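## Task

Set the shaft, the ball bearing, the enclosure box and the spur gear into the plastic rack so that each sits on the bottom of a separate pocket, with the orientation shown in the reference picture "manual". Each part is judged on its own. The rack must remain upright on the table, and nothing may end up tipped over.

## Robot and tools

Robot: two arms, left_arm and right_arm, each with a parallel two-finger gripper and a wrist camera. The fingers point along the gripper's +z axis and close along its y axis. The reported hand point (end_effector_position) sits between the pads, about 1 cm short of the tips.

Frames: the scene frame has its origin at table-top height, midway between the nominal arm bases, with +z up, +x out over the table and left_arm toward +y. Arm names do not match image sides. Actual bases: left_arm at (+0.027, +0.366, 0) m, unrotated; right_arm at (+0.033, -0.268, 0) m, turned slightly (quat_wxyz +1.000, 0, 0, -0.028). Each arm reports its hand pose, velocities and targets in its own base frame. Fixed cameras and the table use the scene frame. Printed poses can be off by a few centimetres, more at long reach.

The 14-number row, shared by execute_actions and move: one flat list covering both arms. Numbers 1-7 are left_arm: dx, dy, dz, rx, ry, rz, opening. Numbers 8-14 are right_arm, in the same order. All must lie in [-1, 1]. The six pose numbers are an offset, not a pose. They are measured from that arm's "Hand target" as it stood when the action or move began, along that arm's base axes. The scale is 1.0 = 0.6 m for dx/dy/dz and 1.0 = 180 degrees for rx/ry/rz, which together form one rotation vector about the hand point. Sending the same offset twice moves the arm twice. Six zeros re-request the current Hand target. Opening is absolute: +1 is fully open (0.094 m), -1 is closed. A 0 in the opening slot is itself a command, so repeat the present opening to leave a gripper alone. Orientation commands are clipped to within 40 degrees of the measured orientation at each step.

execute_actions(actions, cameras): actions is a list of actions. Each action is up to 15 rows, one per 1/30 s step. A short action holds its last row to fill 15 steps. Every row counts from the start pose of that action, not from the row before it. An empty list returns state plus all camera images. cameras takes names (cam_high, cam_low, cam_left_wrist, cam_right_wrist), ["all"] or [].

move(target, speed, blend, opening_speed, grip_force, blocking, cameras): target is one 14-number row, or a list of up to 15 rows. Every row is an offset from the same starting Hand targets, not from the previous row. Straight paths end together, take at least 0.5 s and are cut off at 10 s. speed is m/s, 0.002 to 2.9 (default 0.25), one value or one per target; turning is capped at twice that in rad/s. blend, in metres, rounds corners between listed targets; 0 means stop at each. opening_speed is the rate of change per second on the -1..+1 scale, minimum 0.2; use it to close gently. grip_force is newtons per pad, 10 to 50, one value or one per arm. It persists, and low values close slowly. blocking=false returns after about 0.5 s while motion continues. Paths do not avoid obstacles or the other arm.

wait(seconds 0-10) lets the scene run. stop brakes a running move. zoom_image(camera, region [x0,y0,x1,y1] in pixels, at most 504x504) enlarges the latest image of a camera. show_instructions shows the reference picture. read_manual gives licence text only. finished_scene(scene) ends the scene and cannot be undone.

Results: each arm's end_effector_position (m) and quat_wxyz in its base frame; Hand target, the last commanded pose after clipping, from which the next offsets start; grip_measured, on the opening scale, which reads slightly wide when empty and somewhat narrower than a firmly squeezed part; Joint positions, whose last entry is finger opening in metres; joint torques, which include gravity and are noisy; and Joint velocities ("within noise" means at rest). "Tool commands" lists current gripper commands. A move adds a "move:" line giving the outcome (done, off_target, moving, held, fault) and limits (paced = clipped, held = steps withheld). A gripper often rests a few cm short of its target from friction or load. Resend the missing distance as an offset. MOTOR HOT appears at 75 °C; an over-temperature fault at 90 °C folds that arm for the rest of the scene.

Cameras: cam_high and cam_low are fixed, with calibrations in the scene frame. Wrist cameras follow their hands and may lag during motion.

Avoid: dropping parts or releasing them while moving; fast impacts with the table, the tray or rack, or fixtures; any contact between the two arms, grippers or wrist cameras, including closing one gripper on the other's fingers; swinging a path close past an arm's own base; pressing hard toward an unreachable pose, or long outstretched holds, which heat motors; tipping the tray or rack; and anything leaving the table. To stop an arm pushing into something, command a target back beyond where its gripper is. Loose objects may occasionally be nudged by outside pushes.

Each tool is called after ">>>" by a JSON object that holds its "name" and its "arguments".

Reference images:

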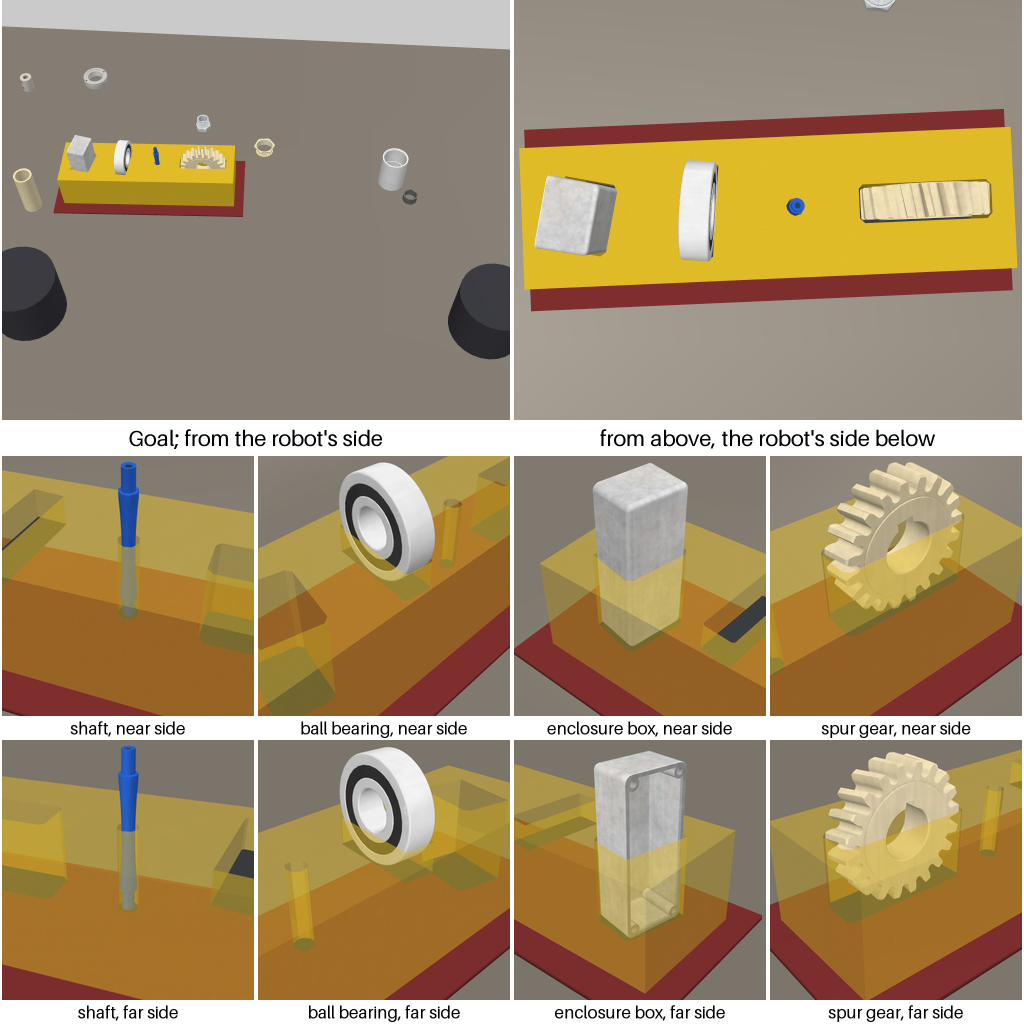

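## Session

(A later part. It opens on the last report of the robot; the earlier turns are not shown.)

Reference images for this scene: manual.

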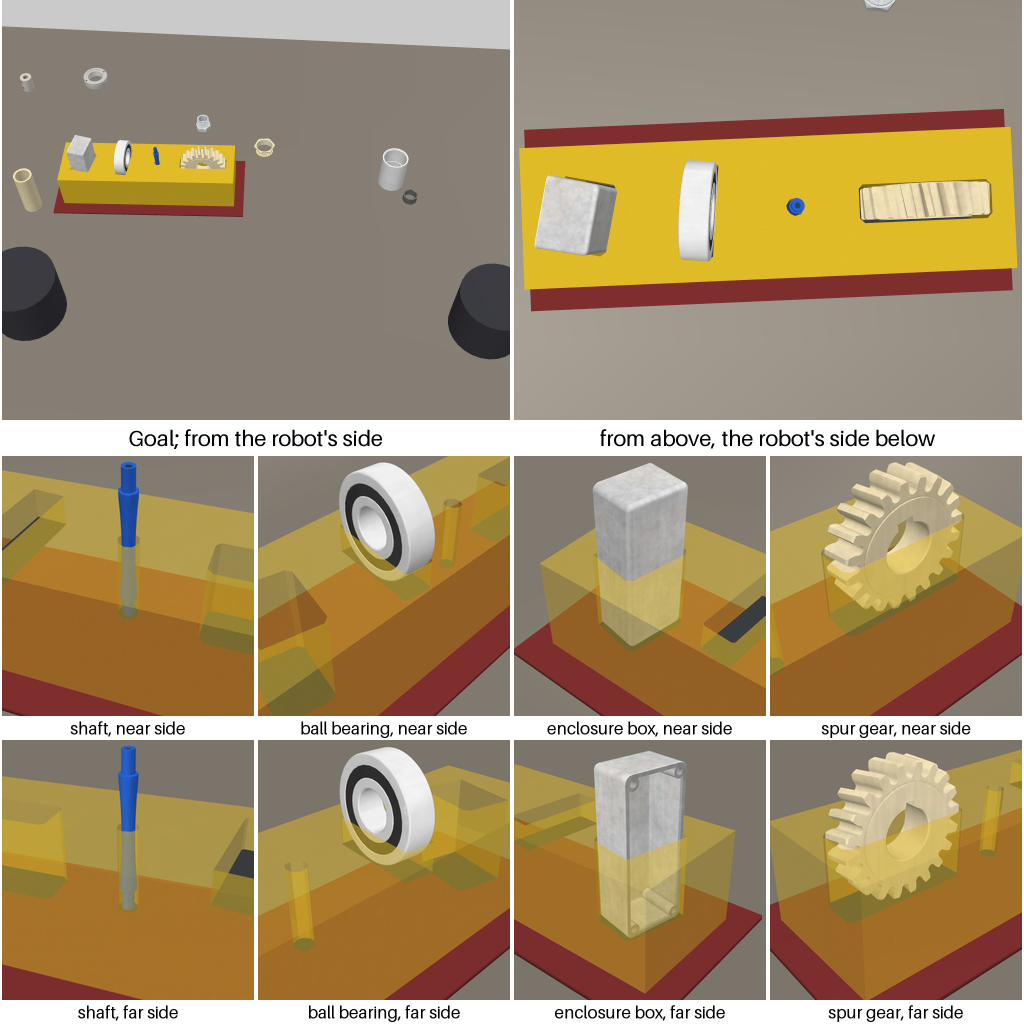

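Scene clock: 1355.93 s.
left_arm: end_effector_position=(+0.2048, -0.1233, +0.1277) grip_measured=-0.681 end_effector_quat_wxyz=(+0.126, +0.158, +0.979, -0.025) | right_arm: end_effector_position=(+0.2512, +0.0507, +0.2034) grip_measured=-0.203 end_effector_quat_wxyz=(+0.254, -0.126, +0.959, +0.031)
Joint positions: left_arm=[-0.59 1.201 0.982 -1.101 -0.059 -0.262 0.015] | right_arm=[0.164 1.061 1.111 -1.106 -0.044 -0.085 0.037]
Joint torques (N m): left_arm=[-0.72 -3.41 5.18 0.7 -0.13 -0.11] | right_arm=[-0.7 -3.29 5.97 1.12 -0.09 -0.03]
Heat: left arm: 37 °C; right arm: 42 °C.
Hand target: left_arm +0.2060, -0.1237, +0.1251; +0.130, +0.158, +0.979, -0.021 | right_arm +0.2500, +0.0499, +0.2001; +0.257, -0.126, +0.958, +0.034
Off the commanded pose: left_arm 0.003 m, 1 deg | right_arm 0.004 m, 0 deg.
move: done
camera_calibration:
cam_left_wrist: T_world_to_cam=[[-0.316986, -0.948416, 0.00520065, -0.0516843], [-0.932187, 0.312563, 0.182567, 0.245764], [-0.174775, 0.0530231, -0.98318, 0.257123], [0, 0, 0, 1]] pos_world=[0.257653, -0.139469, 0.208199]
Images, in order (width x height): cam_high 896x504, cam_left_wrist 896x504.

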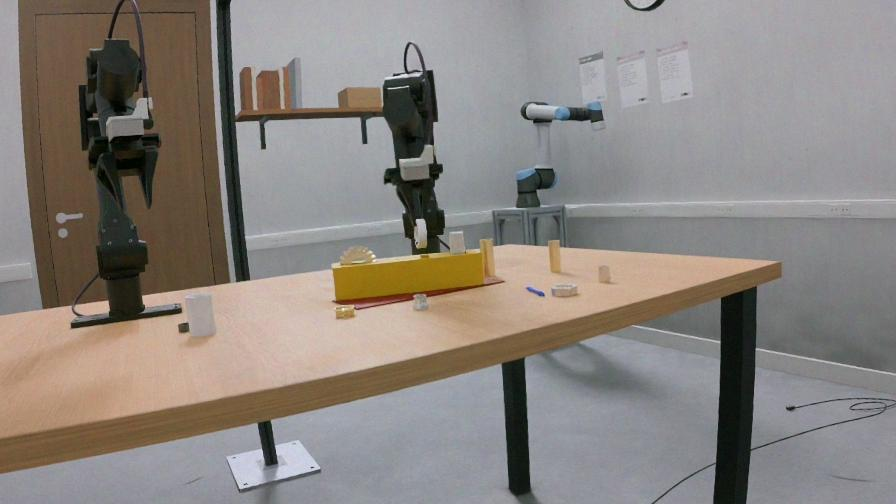

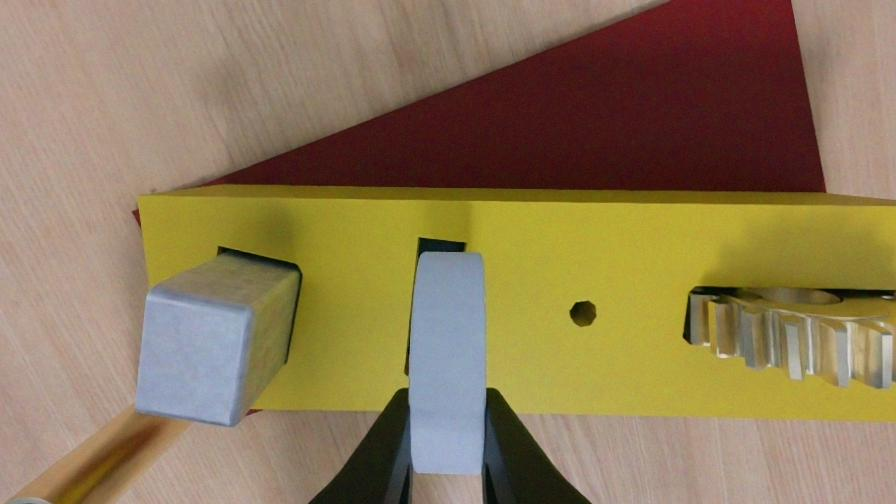

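>>> {"name": "move", "arguments": {"target": [-0.0043,0.0087,-0.015,0,0,-0.0333,-0.76,0,0,0,0,0,0,-0.2], "speed": 0.08, "cameras": ["cam_left_wrist"]}}

Scene clock: 1385.43 s.
left_arm: end_effector_position=(+0.2026, -0.1189, +0.1155) grip_measured=-0.681 end_effector_quat_wxyz=(+0.120, +0.210, +0.970, -0.022) | right_arm: end_effector_position=(+0.2512, +0.0507, +0.2034) grip_measured=-0.203 end_effector_quat_wxyz=(+0.254, -0.126, +0.959, +0.031)
Joint positions: left_arm=[-0.567 1.195 0.933 -1.068 -0.041 -0.135 0.015] | right_arm=[0.164 1.061 1.111 -1.106 -0.044 -0.085 0.037]
Joint torques (N m): left_arm=[0.72 -5.16 4.98 0.68 0.06 0.02] | right_arm=[-0.68 -3.43 5.89 1.12 -0.07 -0.03]
Heat: left arm: 35 °C; right arm: 42 °C.
Hand target: left_arm +0.2035, -0.1185, +0.1161; +0.128, +0.209, +0.969, -0.028 | right_arm +0.2500, +0.0499, +0.2001; +0.257, -0.126, +0.958, +0.034
Off the commanded pose: left_arm 0.001 m, 1 deg | right_arm 0.004 m, 0 deg.
move: done
camera_calibration:
cam_left_wrist: T_world_to_cam=[[-0.413797, -0.910294, -0.0117059, -0.0220853], [-0.893801, 0.403791, 0.19512, 0.246206], [-0.17289, 0.091203, -0.980709, 0.24847], [0, 0, 0, 1]] pos_world=[0.253879, -0.142181, 0.195378]
Images, in order (width x height): cam_left_wrist 896x504.

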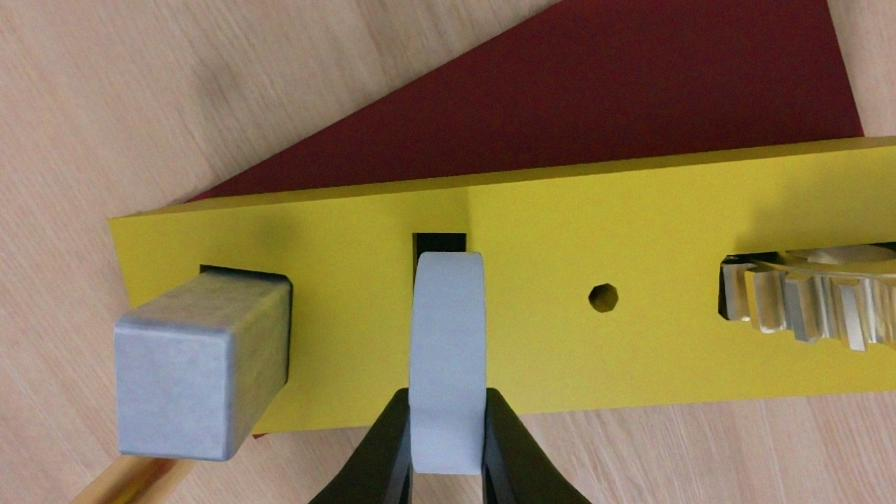

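>>> {"name": "move", "arguments": {"target": [-0.0005,0.005,-0.0083,0,0,0,-0.76,0,0,0,0,0,0,-0.2], "speed": 0.06, "cameras": ["cam_left_wrist"]}}

>>> {"name": "zoom_image", "arguments": {"camera": "cam_left_wrist", "region": [370, 180, 530, 270]}}

Scene clock: 1399.87 s.
left_arm: end_effector_position=(+0.2026, -0.1163, +0.1119) grip_measured=-0.681 end_effector_quat_wxyz=(+0.122, +0.210, +0.970, -0.023) | right_arm: end_effector_position=(+0.2512, +0.0507, +0.2034) grip_measured=-0.203 end_effector_quat_wxyz=(+0.254, -0.126, +0.959, +0.031)
Joint positions: left_arm=[-0.554 1.185 0.912 -1.052 -0.038 -0.123 0.015] | right_arm=[0.164 1.061 1.111 -1.106 -0.044 -0.085 0.037]
Joint torques (N m): left_arm=[0.72 -4.78 4.81 0.72 0.06 0.02] | right_arm=[-0.59 -3.47 5.93 1.12 -0.05 -0.04]
Heat: left arm: 34 °C; right arm: 42 °C.
Hand target: left_arm +0.2031, -0.1155, +0.1110; +0.128, +0.209, +0.969, -0.028 | right_arm +0.2500, +0.0499, +0.2001; +0.257, -0.126, +0.958, +0.034
Off the commanded pose: left_arm 0.001 m, 1 deg | right_arm 0.004 m, 0 deg.
move: done
camera_calibration:
cam_left_wrist: T_world_to_cam=[[-0.413872, -0.910277, -0.0102916, -0.019862], [-0.894398, 0.404494, 0.190884, 0.246499], [-0.169595, 0.0882064, -0.981559, 0.243737], [0, 0, 0, 1]] pos_world=[0.253584, -0.139286, 0.191985]
Images, in order (width x height): cam_left_wrist 896x504.

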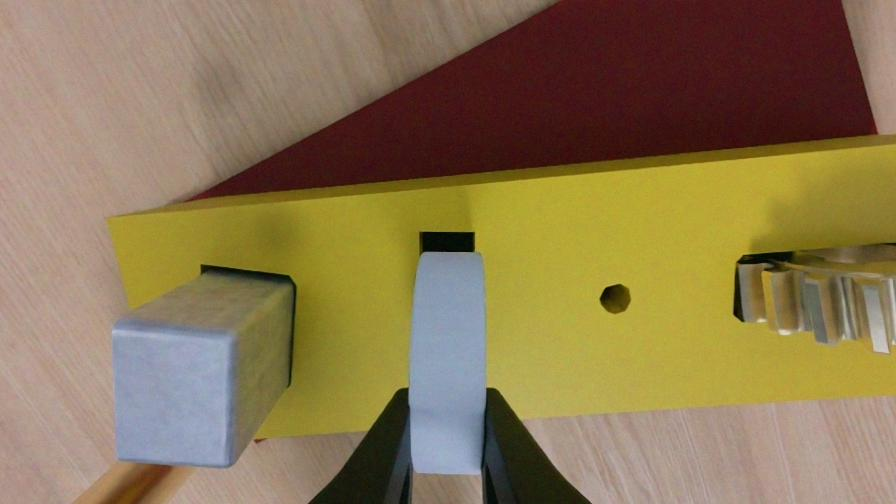

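Scaled by 3.150 from the camera's 896x504 image, which has a finer 1280x720 frame.

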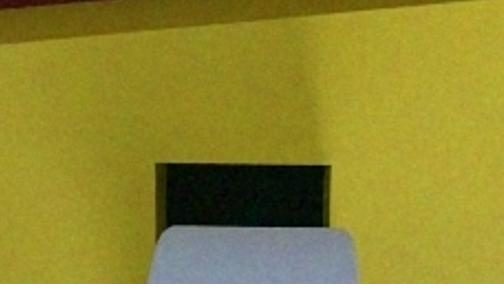

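>>> {"name": "move", "arguments": {"target": [0.0007,0.002,-0.02,0,0,0,-0.76,0,0,0,0,0,0,-0.2], "speed": 0.05, "cameras": ["cam_left_wrist"]}}

>>> {"name": "zoom_image", "arguments": {"camera": "cam_left_wrist", "region": [370, 180, 530, 270]}}

Scene clock: 1419.30 s.
left_arm: end_effector_position=(+0.2061, -0.1173, +0.1112) grip_measured=-0.681 end_effector_quat_wxyz=(+0.140, +0.210, +0.967, -0.030) | right_arm: end_effector_position=(+0.2512, +0.0507, +0.2034) grip_measured=-0.203 end_effector_quat_wxyz=(+0.254, -0.126, +0.959, +0.031)
Joint positions: left_arm=[-0.548 1.16 0.884 -1.009 -0.034 -0.116 0.015] | right_arm=[0.164 1.061 1.111 -1.106 -0.044 -0.085 0.037]
Joint torques (N m): left_arm=[0.75 -2.3 3.49 0.85 0.04 0.01] | right_arm=[-0.64 -3.33 5.98 1.12 -0.08 -0.05]
Heat: left arm: 34 °C; right arm: 42 °C.
Hand target: left_arm +0.2036, -0.1143, +0.0991; +0.128, +0.209, +0.969, -0.028 | right_arm +0.2500, +0.0499, +0.2001; +0.257, -0.126, +0.958, +0.034
Off the commanded pose: left_arm 0.013 m, 1 deg | right_arm 0.004 m, 0 deg.
move: off_target (left_arm)
camera_calibration:
cam_left_wrist: T_world_to_cam=[[-0.414579, -0.910004, -0.00402798, -0.0198853], [-0.899566, 0.409147, 0.152907, 0.256038], [-0.137498, 0.0670156, -0.988232, 0.235346], [0, 0, 0, 1]] pos_world=[0.254438, -0.138624, 0.193346]
Images, in order (width x height): cam_left_wrist 896x504.

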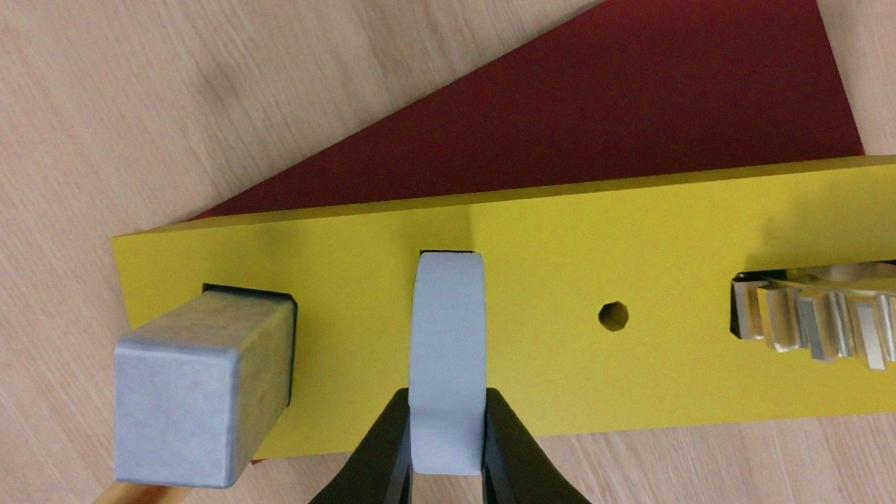

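Scaled by 3.150 from the camera's 896x504 image, which has a finer 1280x720 frame.

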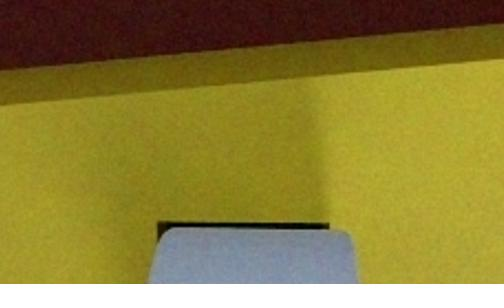

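>>> {"name": "wait", "arguments": {"seconds": 0, "cameras": ["cam_high"]}}

>>> {"name": "zoom_image", "arguments": {"camera": "cam_high", "region": [380, 180, 480, 270]}}

Scene clock: 1429.80 s.
left_arm: end_effector_position=(+0.2061, -0.1173, +0.1112) grip_measured=-0.681 end_effector_quat_wxyz=(+0.140, +0.210, +0.967, -0.030) | right_arm: end_effector_position=(+0.2512, +0.0507, +0.2034) grip_measured=-0.203 end_effector_quat_wxyz=(+0.254, -0.126, +0.959, +0.031)
Joint positions: left_arm=[-0.548 1.16 0.884 -1.009 -0.034 -0.116 0.015] | right_arm=[0.164 1.061 1.111 -1.106 -0.044 -0.085 0.037]
Joint torques (N m): left_arm=[0.75 -2.32 3.49 0.85 0.04 0.02] | right_arm=[-0.68 -3.44 5.89 1.13 -0.07 -0.05]
Heat: left arm: 33 °C; right arm: 42 °C.
Hand target: left_arm +0.2036, -0.1143, +0.0991; +0.128, +0.209, +0.969, -0.028 | right_arm +0.2500, +0.0499, +0.2001; +0.257, -0.126, +0.958, +0.034
Tool commands: left_gripper/opening=-0.76 right_gripper/opening=-0.2
Off the commanded pose: left_arm 0.013 m, 1 deg | right_arm 0.004 m, 0 deg.
Images, in order (width x height): cam_high 896x504.

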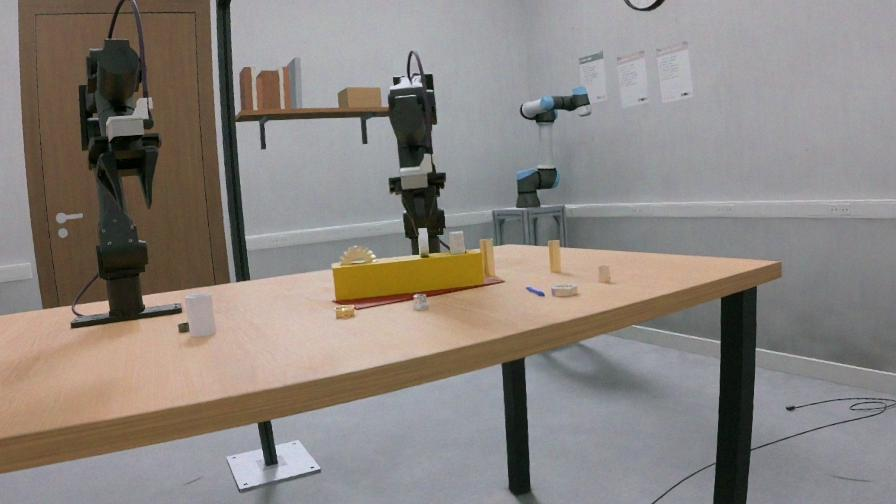

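Scaled by 5.040 from the camera's 896x504 image, which has a finer 1280x720 frame.

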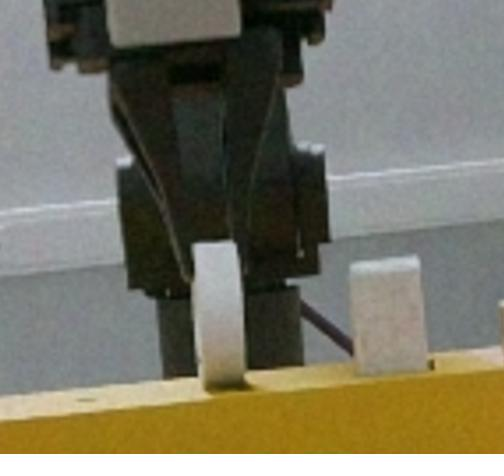

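>>> {"name": "move", "arguments": {"target": [0.0005,0.0045,0.02,0,0,0,-0.76,0,0,0,0,0,0,-0.2], "speed": 0.06, "cameras": ["cam_left_wrist"]}}

>>> {"name": "zoom_image", "arguments": {"camera": "cam_left_wrist", "region": [370, 180, 530, 270]}}

Scene clock: 1457.40 s.
left_arm: end_effector_position=(+0.2061, -0.1166, +0.1113) grip_measured=-0.681 end_effector_quat_wxyz=(+0.138, +0.211, +0.967, -0.034) | right_arm: end_effector_position=(+0.2512, +0.0507, +0.2034) grip_measured=-0.203 end_effector_quat_wxyz=(+0.254, -0.126, +0.959, +0.031)
Joint positions: left_arm=[-0.536 1.159 0.884 -1.011 -0.021 -0.104 0.015] | right_arm=[0.164 1.061 1.111 -1.106 -0.044 -0.085 0.037]
Joint torques (N m): left_arm=[0.85 -2.81 6.56 0.31 -0.04 0.03] | right_arm=[-0.64 -3.37 5.91 1.1 -0.07 -0.04]
Heat: left arm: 32 °C; right arm: 42 °C.
Hand target: left_arm +0.2038, -0.1116, +0.1111; +0.128, +0.209, +0.969, -0.028 | right_arm +0.2500, +0.0499, +0.2001; +0.257, -0.126, +0.958, +0.034
Off the commanded pose: left_arm 0.006 m, 1 deg | right_arm 0.004 m, 0 deg.
move: done
camera_calibration:
cam_left_wrist: T_world_to_cam=[[-0.417036, -0.908878, 0.00460805, -0.0196263], [-0.897672, 0.412678, 0.15454, 0.255617], [-0.142359, 0.060312, -0.987976, 0.23569], [0, 0, 0, 1]] pos_world=[0.254828, -0.13754, 0.193444]
Images, in order (width x height): cam_left_wrist 896x504.

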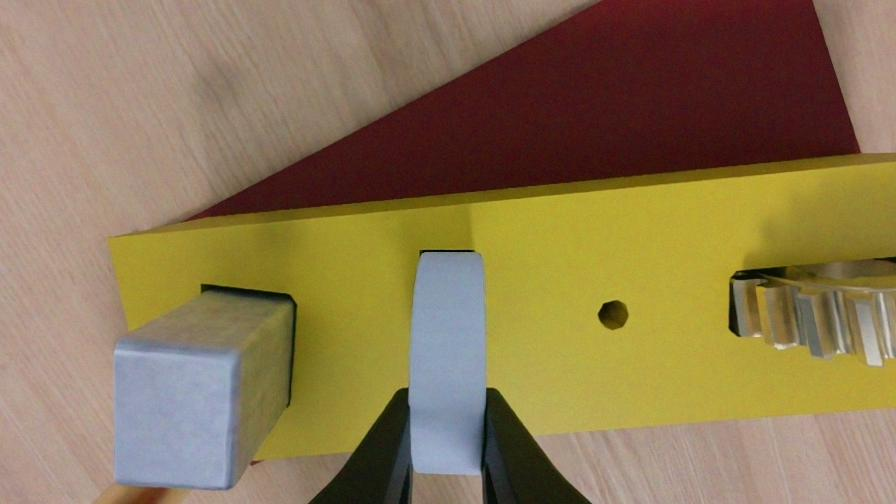

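Scaled by 3.150 from the camera's 896x504 image, which has a finer 1280x720 frame.

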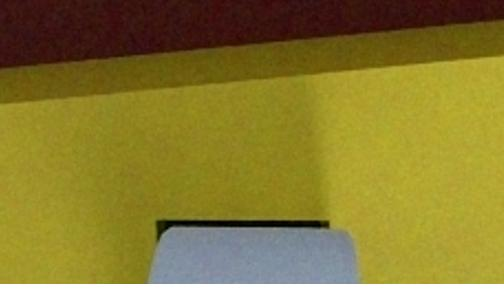

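>>> {"name": "move", "arguments": {"target": [-0.002,0.002,0.015,0,0,0,-0.76,0,0,0,0,0,0,-0.2], "speed": 0.06, "cameras": ["cam_left_wrist"]}}

>>> {"name": "zoom_image", "arguments": {"camera": "cam_left_wrist", "region": [370, 180, 530, 270]}}

Scene clock: 1479.37 s.
left_arm: end_effector_position=(+0.1989, -0.1114, +0.1123) grip_measured=-0.681 end_effector_quat_wxyz=(+0.121, +0.211, +0.970, -0.028) | right_arm: end_effector_position=(+0.2512, +0.0507, +0.2034) grip_measured=-0.203 end_effector_quat_wxyz=(+0.254, -0.126, +0.959, +0.031)
Joint positions: left_arm=[-0.532 1.159 0.898 -1.061 -0.021 -0.1 0.015] | right_arm=[0.164 1.061 1.111 -1.106 -0.044 -0.085 0.037]
Joint torques (N m): left_arm=[0.72 -3.43 7.87 0.36 -0.03 0.02] | right_arm=[-0.66 -3.43 5.91 1.14 -0.08 -0.02]
Heat: left arm: 34 °C; right arm: 42 °C.
Hand target: left_arm +0.2026, -0.1103, +0.1200; +0.128, +0.209, +0.969, -0.028 | right_arm +0.2500, +0.0499, +0.2001; +0.257, -0.126, +0.958, +0.034
Off the commanded pose: left_arm 0.009 m, 1 deg | right_arm 0.004 m, 0 deg.
move: done
camera_calibration:
cam_left_wrist: T_world_to_cam=[[-0.416488, -0.909141, -0.000175331, -0.0174201], [-0.892461, 0.40881, 0.190758, 0.241274], [-0.173354, 0.079605, -0.981637, 0.242874], [0, 0, 0, 1]] pos_world=[0.250175, -0.133806, 0.192386]
Images, in order (width x height): cam_left_wrist 896x504.

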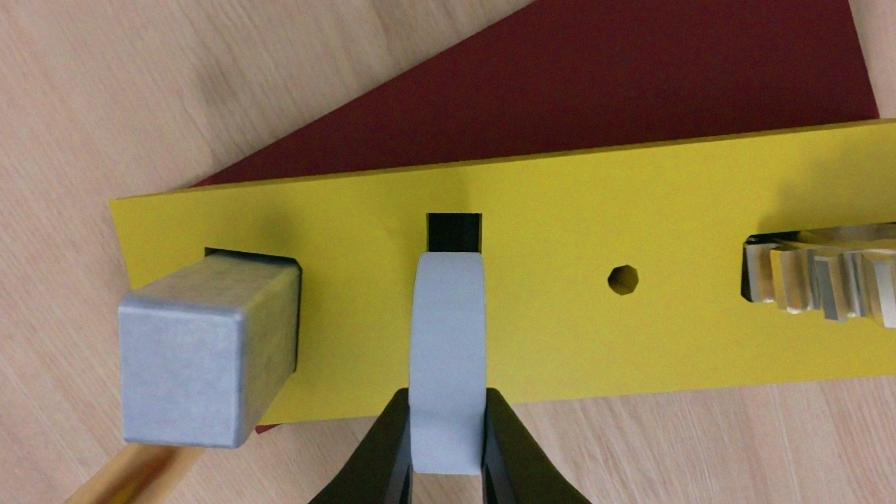

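Scaled by 3.150 from the camera's 896x504 image, which has a finer 1280x720 frame.

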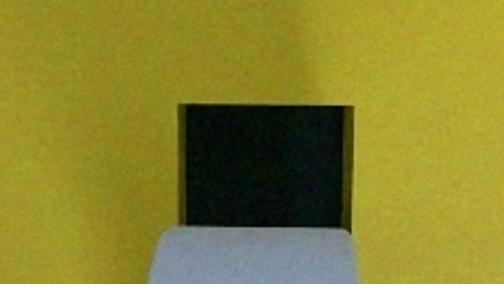

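>>> {"name": "move", "arguments": {"target": [0.0007,-0.0083,0.01,0,0,0,-0.76,0,0,0,0,0,0,-0.2], "speed": 0.06, "cameras": ["cam_left_wrist"]}}

>>> {"name": "zoom_image", "arguments": {"camera": "cam_left_wrist", "region": [370, 180, 530, 270]}}

Scene clock: 1504.53 s.
left_arm: end_effector_position=(+0.2011, -0.1140, +0.1204) grip_measured=-0.681 end_effector_quat_wxyz=(+0.125, +0.209, +0.969, -0.031) | right_arm: end_effector_position=(+0.2512, +0.0507, +0.2034) grip_measured=-0.203 end_effector_quat_wxyz=(+0.254, -0.126, +0.959, +0.031)
Joint positions: left_arm=[-0.537 1.163 0.93 -1.08 -0.021 -0.109 0.015] | right_arm=[0.164 1.061 1.111 -1.106 -0.044 -0.085 0.037]
Joint torques (N m): left_arm=[-0.7 -2.71 7.83 0.39 -0.09 -0.11] | right_arm=[-0.62 -3.38 5.91 1.12 -0.08 -0.04]
Heat: left arm: 38 °C; right arm: 41 °C.
Hand target: left_arm +0.2031, -0.1154, +0.1261; +0.129, +0.209, +0.969, -0.028 | right_arm +0.2500, +0.0499, +0.2001; +0.257, -0.126, +0.958, +0.034
Off the commanded pose: left_arm 0.006 m, 1 deg | right_arm 0.004 m, 0 deg.
move: done
camera_calibration:
cam_left_wrist: T_world_to_cam=[[-0.413663, -0.910425, 0.00293604, -0.0199494], [-0.895021, 0.40725, 0.181893, 0.244173], [-0.166796, 0.0726145, -0.983314, 0.249417], [0, 0, 0, 1]] pos_world=[0.251889, -0.135713, 0.2009]
Images, in order (width x height): cam_left_wrist 896x504.

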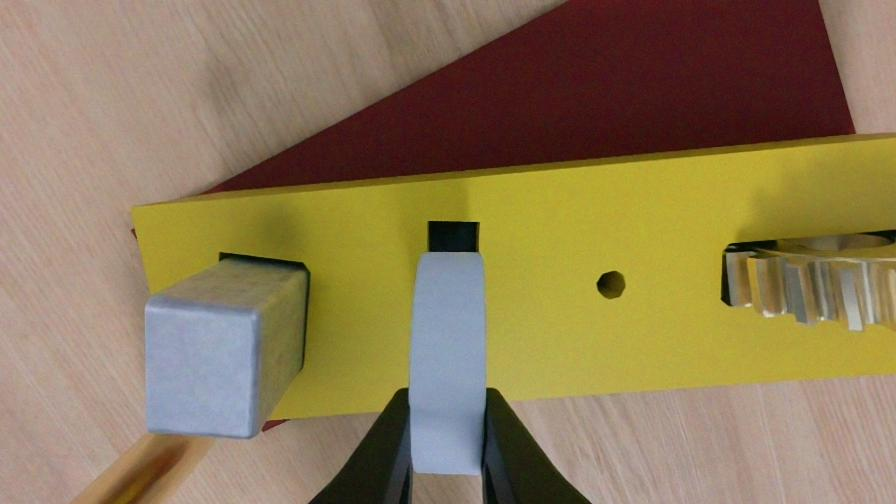

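Scaled by 3.150 from the camera's 896x504 image, which has a finer 1280x720 frame.

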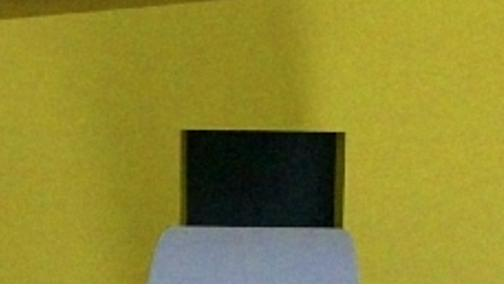

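>>> {"name": "move", "arguments": {"target": [0.0013,-0.0042,-0.021,0,0,0,-0.76,0,0,0,0,0,0,-0.2], "speed": 0.06, "cameras": ["cam_left_wrist"]}}

>>> {"name": "zoom_image", "arguments": {"camera": "cam_left_wrist", "region": [370, 180, 530, 270]}}

Scene clock: 1518.13 s.
left_arm: end_effector_position=(+0.2033, -0.1173, +0.1176) grip_measured=-0.681 end_effector_quat_wxyz=(+0.128, +0.209, +0.969, -0.032) | right_arm: end_effector_position=(+0.2512, +0.0507, +0.2034) grip_measured=-0.203 end_effector_quat_wxyz=(+0.254, -0.126, +0.959, +0.031)
Joint positions: left_arm=[-0.545 1.172 0.922 -1.058 -0.023 -0.118 0.015] | right_arm=[0.164 1.061 1.111 -1.106 -0.044 -0.085 0.037]
Joint torques (N m): left_arm=[-0.76 -2.81 5.04 0.74 -0.1 -0.1] | right_arm=[-0.69 -3.3 5.91 1.13 -0.09 -0.04]
Heat: left arm: 37 °C; right arm: 41 °C.
Hand target: left_arm +0.2038, -0.1178, +0.1135; +0.128, +0.209, +0.969, -0.028 | right_arm +0.2500, +0.0499, +0.2001; +0.257, -0.126, +0.958, +0.034
Off the commanded pose: left_arm 0.004 m, 0 deg | right_arm 0.004 m, 0 deg.
move: done
camera_calibration:
cam_left_wrist: T_world_to_cam=[[-0.413178, -0.910639, 0.00447902, -0.022431], [-0.896143, 0.407466, 0.175782, 0.248889], [-0.161899, 0.0686154, -0.984419, 0.245992], [0, 0, 0, 1]] pos_world=[0.253598, -0.138719, 0.19851]
Images, in order (width x height): cam_left_wrist 896x504.

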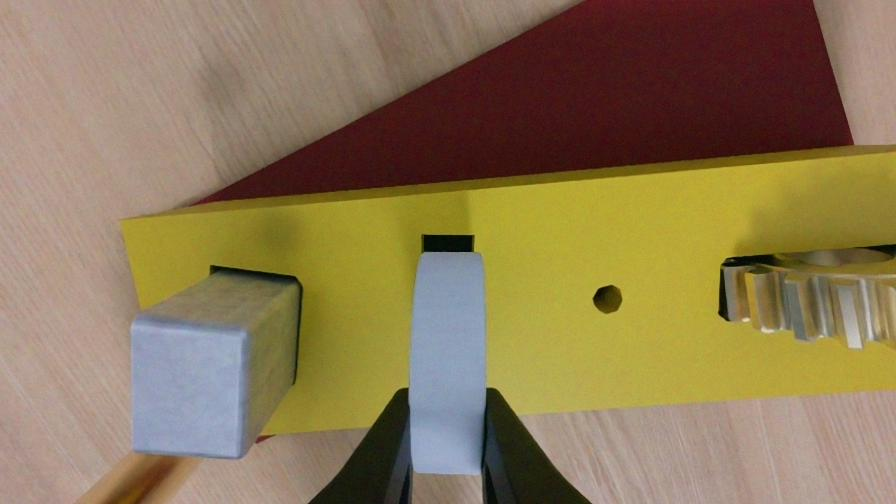

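Scaled by 3.150 from the camera's 896x504 image, which has a finer 1280x720 frame.

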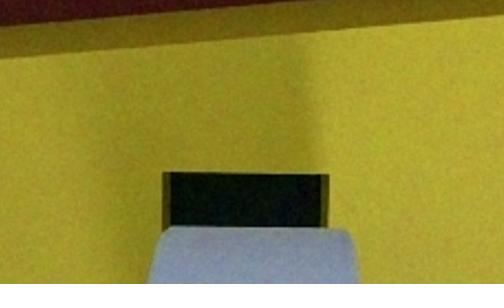

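>>> {"name": "move", "arguments": {"target": [0.001,0.0023,-0.008,0,0,0,-0.76,0,0,0,0,0,0,-0.2], "speed": 0.06, "cameras": ["cam_left_wrist"]}}

>>> {"name": "zoom_image", "arguments": {"camera": "cam_left_wrist", "region": [370, 180, 530, 270]}}

Scene clock: 1544.30 s.
left_arm: end_effector_position=(+0.2032, -0.1173, +0.1128) grip_measured=-0.681 end_effector_quat_wxyz=(+0.128, +0.209, +0.969, -0.032) | right_arm: end_effector_position=(+0.2512, +0.0507, +0.2034) grip_measured=-0.203 end_effector_quat_wxyz=(+0.254, -0.126, +0.959, +0.031)
Joint positions: left_arm=[-0.545 1.172 0.903 -1.039 -0.023 -0.118 0.015] | right_arm=[0.164 1.061 1.111 -1.106 -0.044 -0.085 0.037]
Joint velocities: left_arm=[within noise] | right_arm=[0.002 0.007 0.002 0.037 -0.154 0.022 0]
Joint torques (N m): left_arm=[-0.09 -2.82 5.01 0.73 -0.08 -0.02] | right_arm=[-0.58 -3.45 5.91 1.1 -0.09 -0.04]
Heat: left arm: 34 °C; right arm: 41 °C.
Hand target: left_arm +0.2044, -0.1164, +0.1086; +0.128, +0.209, +0.969, -0.028 | right_arm +0.2500, +0.0499, +0.2001; +0.257, -0.126, +0.958, +0.034
Off the commanded pose: left_arm 0.004 m, 0 deg | right_arm 0.004 m, 0 deg.
move: done
camera_calibration:
cam_left_wrist: T_world_to_cam=[[-0.413178, -0.910639, 0.00447902, -0.0224095], [-0.896143, 0.407466, 0.175782, 0.249733], [-0.161899, 0.0686154, -0.984419, 0.241267], [0, 0, 0, 1]] pos_world=[0.253598, -0.138719, 0.19371]
Images, in order (width x height): cam_left_wrist 896x504.

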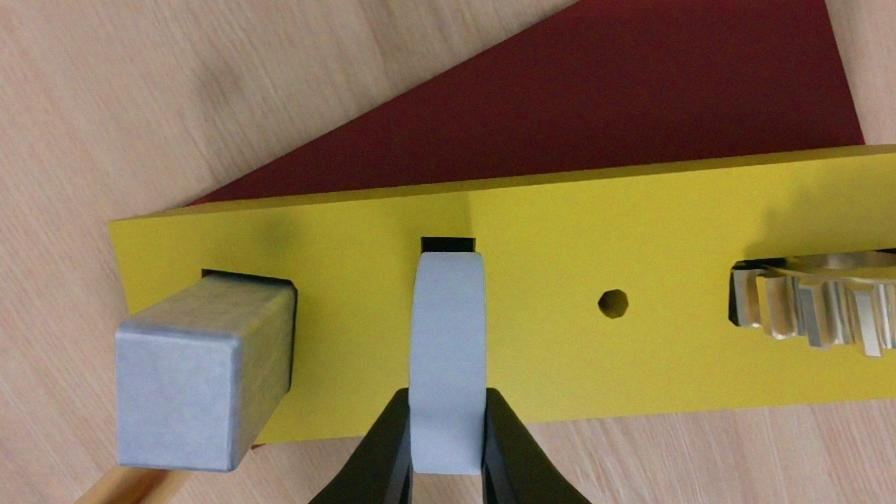

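Scaled by 3.150 from the camera's 896x504 image, which has a finer 1280x720 frame.

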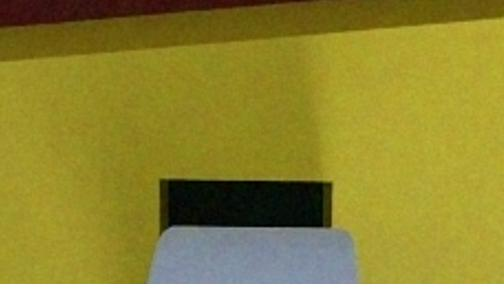

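>>> {"name": "move", "arguments": {"target": [0.0008,0.0022,0,0,0,0,-0.76,0,0,0,0,0,0,-0.2], "speed": 0.06, "cameras": ["cam_left_wrist"]}}

>>> {"name": "zoom_image", "arguments": {"camera": "cam_left_wrist", "region": [370, 180, 530, 270]}}

Scene clock: 1549.20 s.
left_arm: end_effector_position=(+0.2033, -0.1173, +0.1128) grip_measured=-0.681 end_effector_quat_wxyz=(+0.128, +0.210, +0.969, -0.032) | right_arm: end_effector_position=(+0.2512, +0.0507, +0.2034) grip_measured=-0.203 end_effector_quat_wxyz=(+0.254, -0.126, +0.959, +0.031)
Joint positions: left_arm=[-0.545 1.172 0.903 -1.039 -0.023 -0.116 0.015] | right_arm=[0.164 1.061 1.111 -1.106 -0.044 -0.085 0.037]
Joint torques (N m): left_arm=[0.54 -2.93 4.97 0.74 -0.06 0.02] | right_arm=[-0.62 -3.43 5.94 1.12 -0.09 -0.07]
Heat: left arm: 34 °C; right arm: 41 °C.
Hand target: left_arm +0.2049, -0.1151, +0.1086; +0.128, +0.209, +0.969, -0.028 | right_arm +0.2500, +0.0499, +0.2001; +0.257, -0.126, +0.958, +0.034
Off the commanded pose: left_arm 0.005 m, 0 deg | right_arm 0.004 m, 0 deg.
move: done
camera_calibration:
cam_left_wrist: T_world_to_cam=[[-0.414938, -0.90984, 0.00410389, -0.021873], [-0.89544, 0.409162, 0.175426, 0.2499], [-0.161289, 0.0691162, -0.984484, 0.241202], [0, 0, 0, 1]] pos_world=[0.253598, -0.138822, 0.19371]
Images, in order (width x height): cam_left_wrist 896x504.

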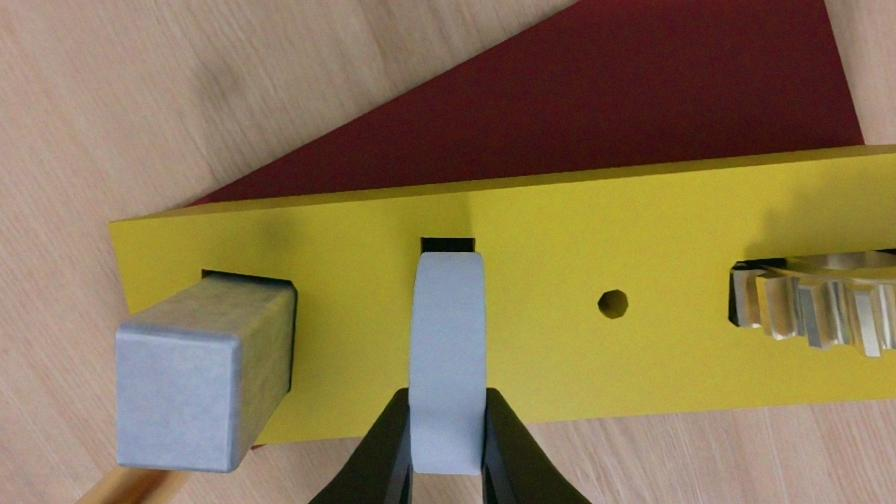

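Scaled by 3.150 from the camera's 896x504 image, which has a finer 1280x720 frame.

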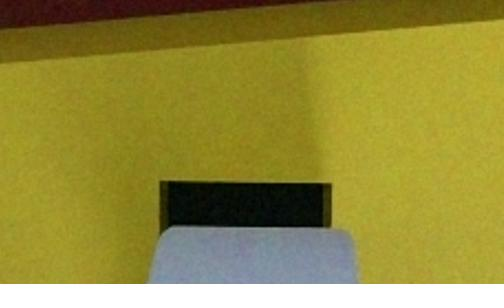

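>>> {"name": "move", "arguments": {"target": [[0.0007,0.0015,0,0,0,0,-0.76,0,0,0,0,0,0,-0.2],[0.0007,0.0015,-0.013,0,0,0,-0.76,0,0,0,0,0,0,-0.2]], "speed": 0.05, "cameras": ["cam_left_wrist"]}}

>>> {"name": "zoom_image", "arguments": {"camera": "cam_left_wrist", "region": [370, 180, 530, 270]}}

Scene clock: 1557.03 s.
left_arm: end_effector_position=(+0.2065, -0.1183, +0.1113) grip_measured=-0.681 end_effector_quat_wxyz=(+0.135, +0.210, +0.968, -0.034) | right_arm: end_effector_position=(+0.2512, +0.0507, +0.2034) grip_measured=-0.203 end_effector_quat_wxyz=(+0.254, -0.126, +0.959, +0.031)
Joint positions: left_arm=[-0.542 1.17 0.892 -1.014 -0.023 -0.111 0.015] | right_arm=[0.164 1.061 1.111 -1.106 -0.044 -0.085 0.037]
Joint torques (N m): left_arm=[0.65 -2.74 3.69 0.83 -0.05 0.02] | right_arm=[-0.62 -3.38 5.9 1.11 -0.08 -0.06]
Heat: left arm: 35 °C; right arm: 41 °C.
Hand target: left_arm +0.2054, -0.1143, +0.1009; +0.128, +0.209, +0.969, -0.028 | right_arm +0.2500, +0.0499, +0.2001; +0.257, -0.126, +0.958, +0.034
Off the commanded pose: left_arm 0.011 m, 1 deg | right_arm 0.004 m, 0 deg.
move: off_target (left_arm)
camera_calibration:
cam_left_wrist: T_world_to_cam=[[-0.41648, -0.909134, 0.00441811, -0.0211574], [-0.897121, 0.411755, 0.160097, 0.255831], [-0.147369, 0.0627138, -0.987091, 0.236958], [0, 0, 0, 1]] pos_world=[0.25562, -0.139435, 0.193035]
Images, in order (width x height): cam_left_wrist 896x504.

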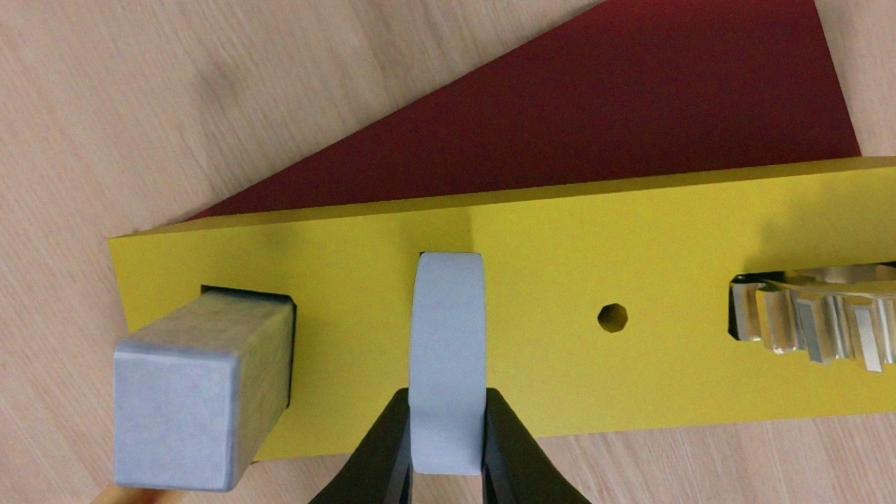

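Scaled by 3.150 from the camera's 896x504 image, which has a finer 1280x720 frame.

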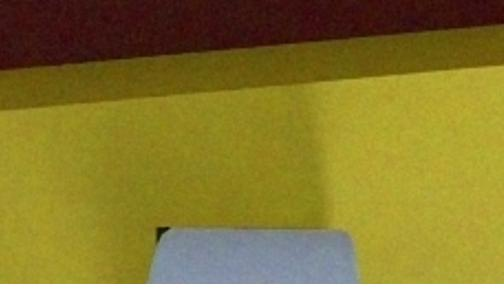

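>>> {"name": "move", "arguments": {"target": [-0.003,0.0013,0.035,0,0,0,-0.76,0,0,0,0,0,0,-0.2], "speed": 0.06, "cameras": ["cam_left_wrist"]}}

>>> {"name": "zoom_image", "arguments": {"camera": "cam_left_wrist", "region": [370, 180, 530, 270]}}

Scene clock: 1588.00 s.
left_arm: end_effector_position=(+0.2001, -0.1145, +0.1143) grip_measured=-0.681 end_effector_quat_wxyz=(+0.121, +0.211, +0.970, -0.029) | right_arm: end_effector_position=(+0.2512, +0.0507, +0.2034) grip_measured=-0.203 end_effector_quat_wxyz=(+0.254, -0.126, +0.959, +0.031)
Joint positions: left_arm=[-0.542 1.169 0.912 -1.064 -0.023 -0.111 0.015] | right_arm=[0.164 1.061 1.111 -1.106 -0.044 -0.085 0.037]
Joint torques (N m): left_arm=[0.57 -3.55 7.82 0.39 -0.06 0.01] | right_arm=[-0.66 -3.44 5.87 1.14 -0.09 -0.04]
Heat: left arm: 34 °C; right arm: 41 °C.
Hand target: left_arm +0.2036, -0.1136, +0.1220; +0.129, +0.209, +0.969, -0.028 | right_arm +0.2500, +0.0499, +0.2001; +0.257, -0.126, +0.958, +0.034
Off the commanded pose: left_arm 0.008 m, 1 deg | right_arm 0.004 m, 0 deg.
move: done
camera_calibration:
cam_left_wrist: T_world_to_cam=[[-0.416418, -0.909173, 0.000979248, -0.0198956], [-0.892549, 0.409009, 0.189913, 0.243386], [-0.173064, 0.0782092, -0.9818, 0.245151], [0, 0, 0, 1]] pos_world=[0.251376, -0.136809, 0.194487]
Images, in order (width x height): cam_left_wrist 896x504.

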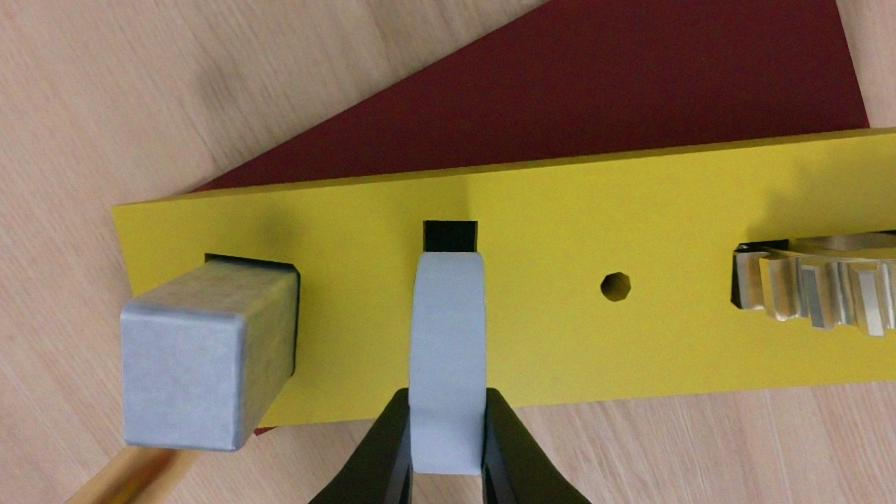

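Scaled by 3.150 from the camera's 896x504 image, which has a finer 1280x720 frame.

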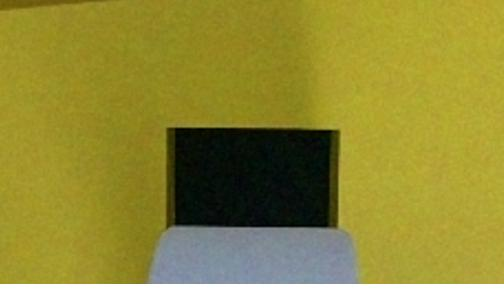

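>>> {"name": "move", "arguments": {"target": [0,0,-0.037,0,0,0,-0.76,0,0,0,0,0,0,-0.2], "speed": 0.06, "cameras": ["cam_left_wrist"]}}

>>> {"name": "zoom_image", "arguments": {"camera": "cam_left_wrist", "region": [370, 180, 530, 270]}}

Scene clock: 1599.37 s.
left_arm: end_effector_position=(+0.2041, -0.1168, +0.1108) grip_measured=-0.681 end_effector_quat_wxyz=(+0.135, +0.210, +0.968, -0.034) | right_arm: end_effector_position=(+0.2512, +0.0507, +0.2034) grip_measured=-0.203 end_effector_quat_wxyz=(+0.254, -0.126, +0.959, +0.031)
Joint positions: left_arm=[-0.542 1.158 0.883 -1.017 -0.023 -0.111 0.015] | right_arm=[0.164 1.061 1.111 -1.106 -0.044 -0.085 0.037]
Joint torques (N m): left_arm=[0.55 -2.29 3.62 0.88 -0.05 0.01] | right_arm=[-0.68 -3.33 5.93 1.12 -0.11 -0.05]
Heat: left arm: 34 °C; right arm: 41 °C.
Hand target: left_arm +0.2035, -0.1135, +0.0996; +0.128, +0.209, +0.969, -0.028 | right_arm +0.2500, +0.0499, +0.2001; +0.257, -0.126, +0.958, +0.034
Off the commanded pose: left_arm 0.012 m, 1 deg | right_arm 0.004 m, 0 deg.
move: off_target (left_arm)
camera_calibration:
cam_left_wrist: T_world_to_cam=[[-0.416449, -0.90915, 0.00405222, -0.0206395], [-0.897168, 0.411674, 0.160043, 0.253094], [-0.147172, 0.0630144, -0.987102, 0.236103], [0, 0, 0, 1]] pos_world=[0.25322, -0.137835, 0.192635]
Images, in order (width x height): cam_left_wrist 896x504.

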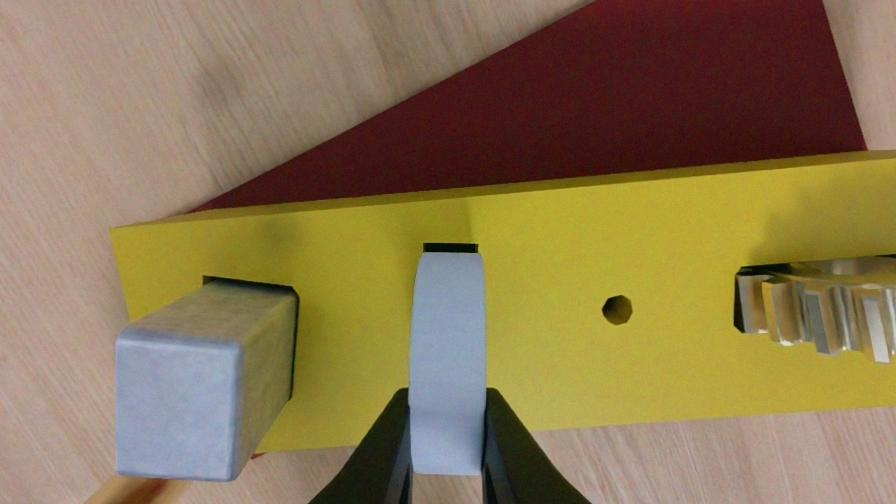

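Scaled by 3.150 from the camera's 896x504 image, which has a finer 1280x720 frame.

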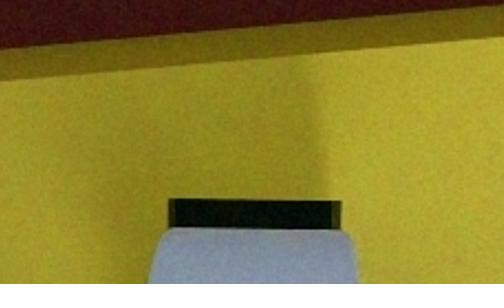

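>>> {"name": "move", "arguments": {"target": [[-0.0017,-0.0038,0.0173,0,0,0,-0.76,0,0,0,0,0,0,-0.2],[-0.0022,-0.005,0.0057,0,0,0,-0.76,0,0,0,0,0,0,-0.2],[-0.0028,-0.0063,0.0030,0,0,0,-0.76,0,0,0,0,0,0,-0.2]], "speed": [0.05,0.01,0.005], "cameras": ["cam_left_wrist"]}}

>>> {"name": "zoom_image", "arguments": {"camera": "cam_left_wrist", "region": [370, 180, 530, 270]}}

Scene clock: 1627.90 s.
left_arm: end_effector_position=(+0.2039, -0.1171, +0.1110) grip_measured=-0.681 end_effector_quat_wxyz=(+0.136, +0.208, +0.968, -0.032) | right_arm: end_effector_position=(+0.2512, +0.0507, +0.2034) grip_measured=-0.203 end_effector_quat_wxyz=(+0.254, -0.126, +0.959, +0.031)
Joint positions: left_arm=[-0.547 1.158 0.884 -1.018 -0.028 -0.12 0.015] | right_arm=[0.164 1.061 1.111 -1.106 -0.044 -0.085 0.037]
Joint torques (N m): left_arm=[-0.81 -2.11 4.12 0.82 -0.06 -0.13] | right_arm=[-0.61 -3.47 5.96 1.12 -0.08 -0.04]
Heat: left arm: 33 °C; right arm: 41 °C.
Hand target: left_arm +0.2019, -0.1172, +0.1014; +0.128, +0.209, +0.969, -0.028 | right_arm +0.2500, +0.0499, +0.2001; +0.257, -0.126, +0.958, +0.034
Off the commanded pose: left_arm 0.010 m, 1 deg | right_arm 0.004 m, 0 deg.
move: done
camera_calibration:
cam_left_wrist: T_world_to_cam=[[-0.412027, -0.91117, 0.00183824, -0.0219558], [-0.89933, 0.406996, 0.159874, 0.25294], [-0.14642, 0.0642191, -0.987136, 0.236273], [0, 0, 0, 1]] pos_world=[0.253026, -0.138124, 0.192835]
Images, in order (width x height): cam_left_wrist 896x504.

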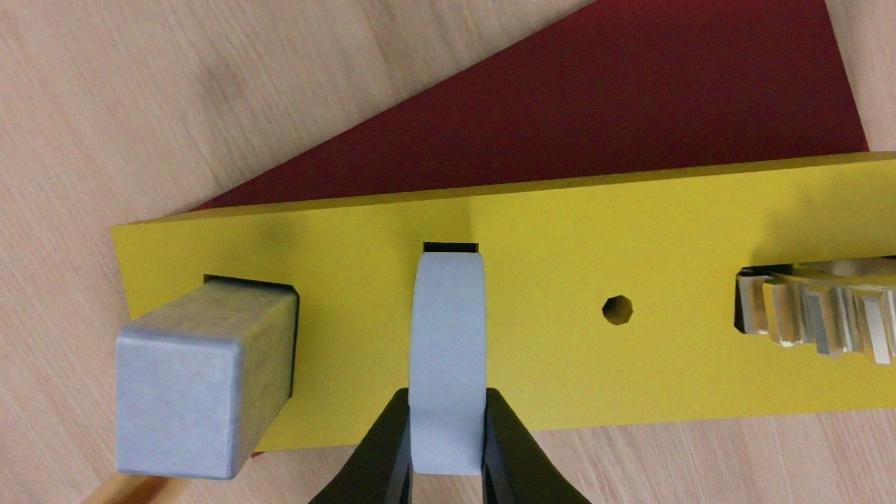

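Scaled by 3.150 from the camera's 896x504 image, which has a finer 1280x720 frame.

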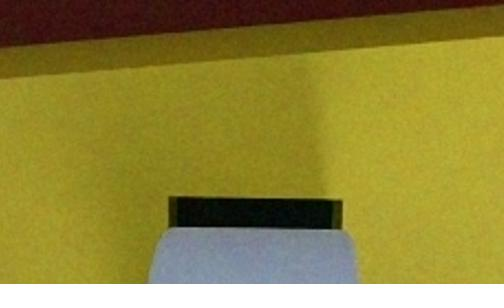

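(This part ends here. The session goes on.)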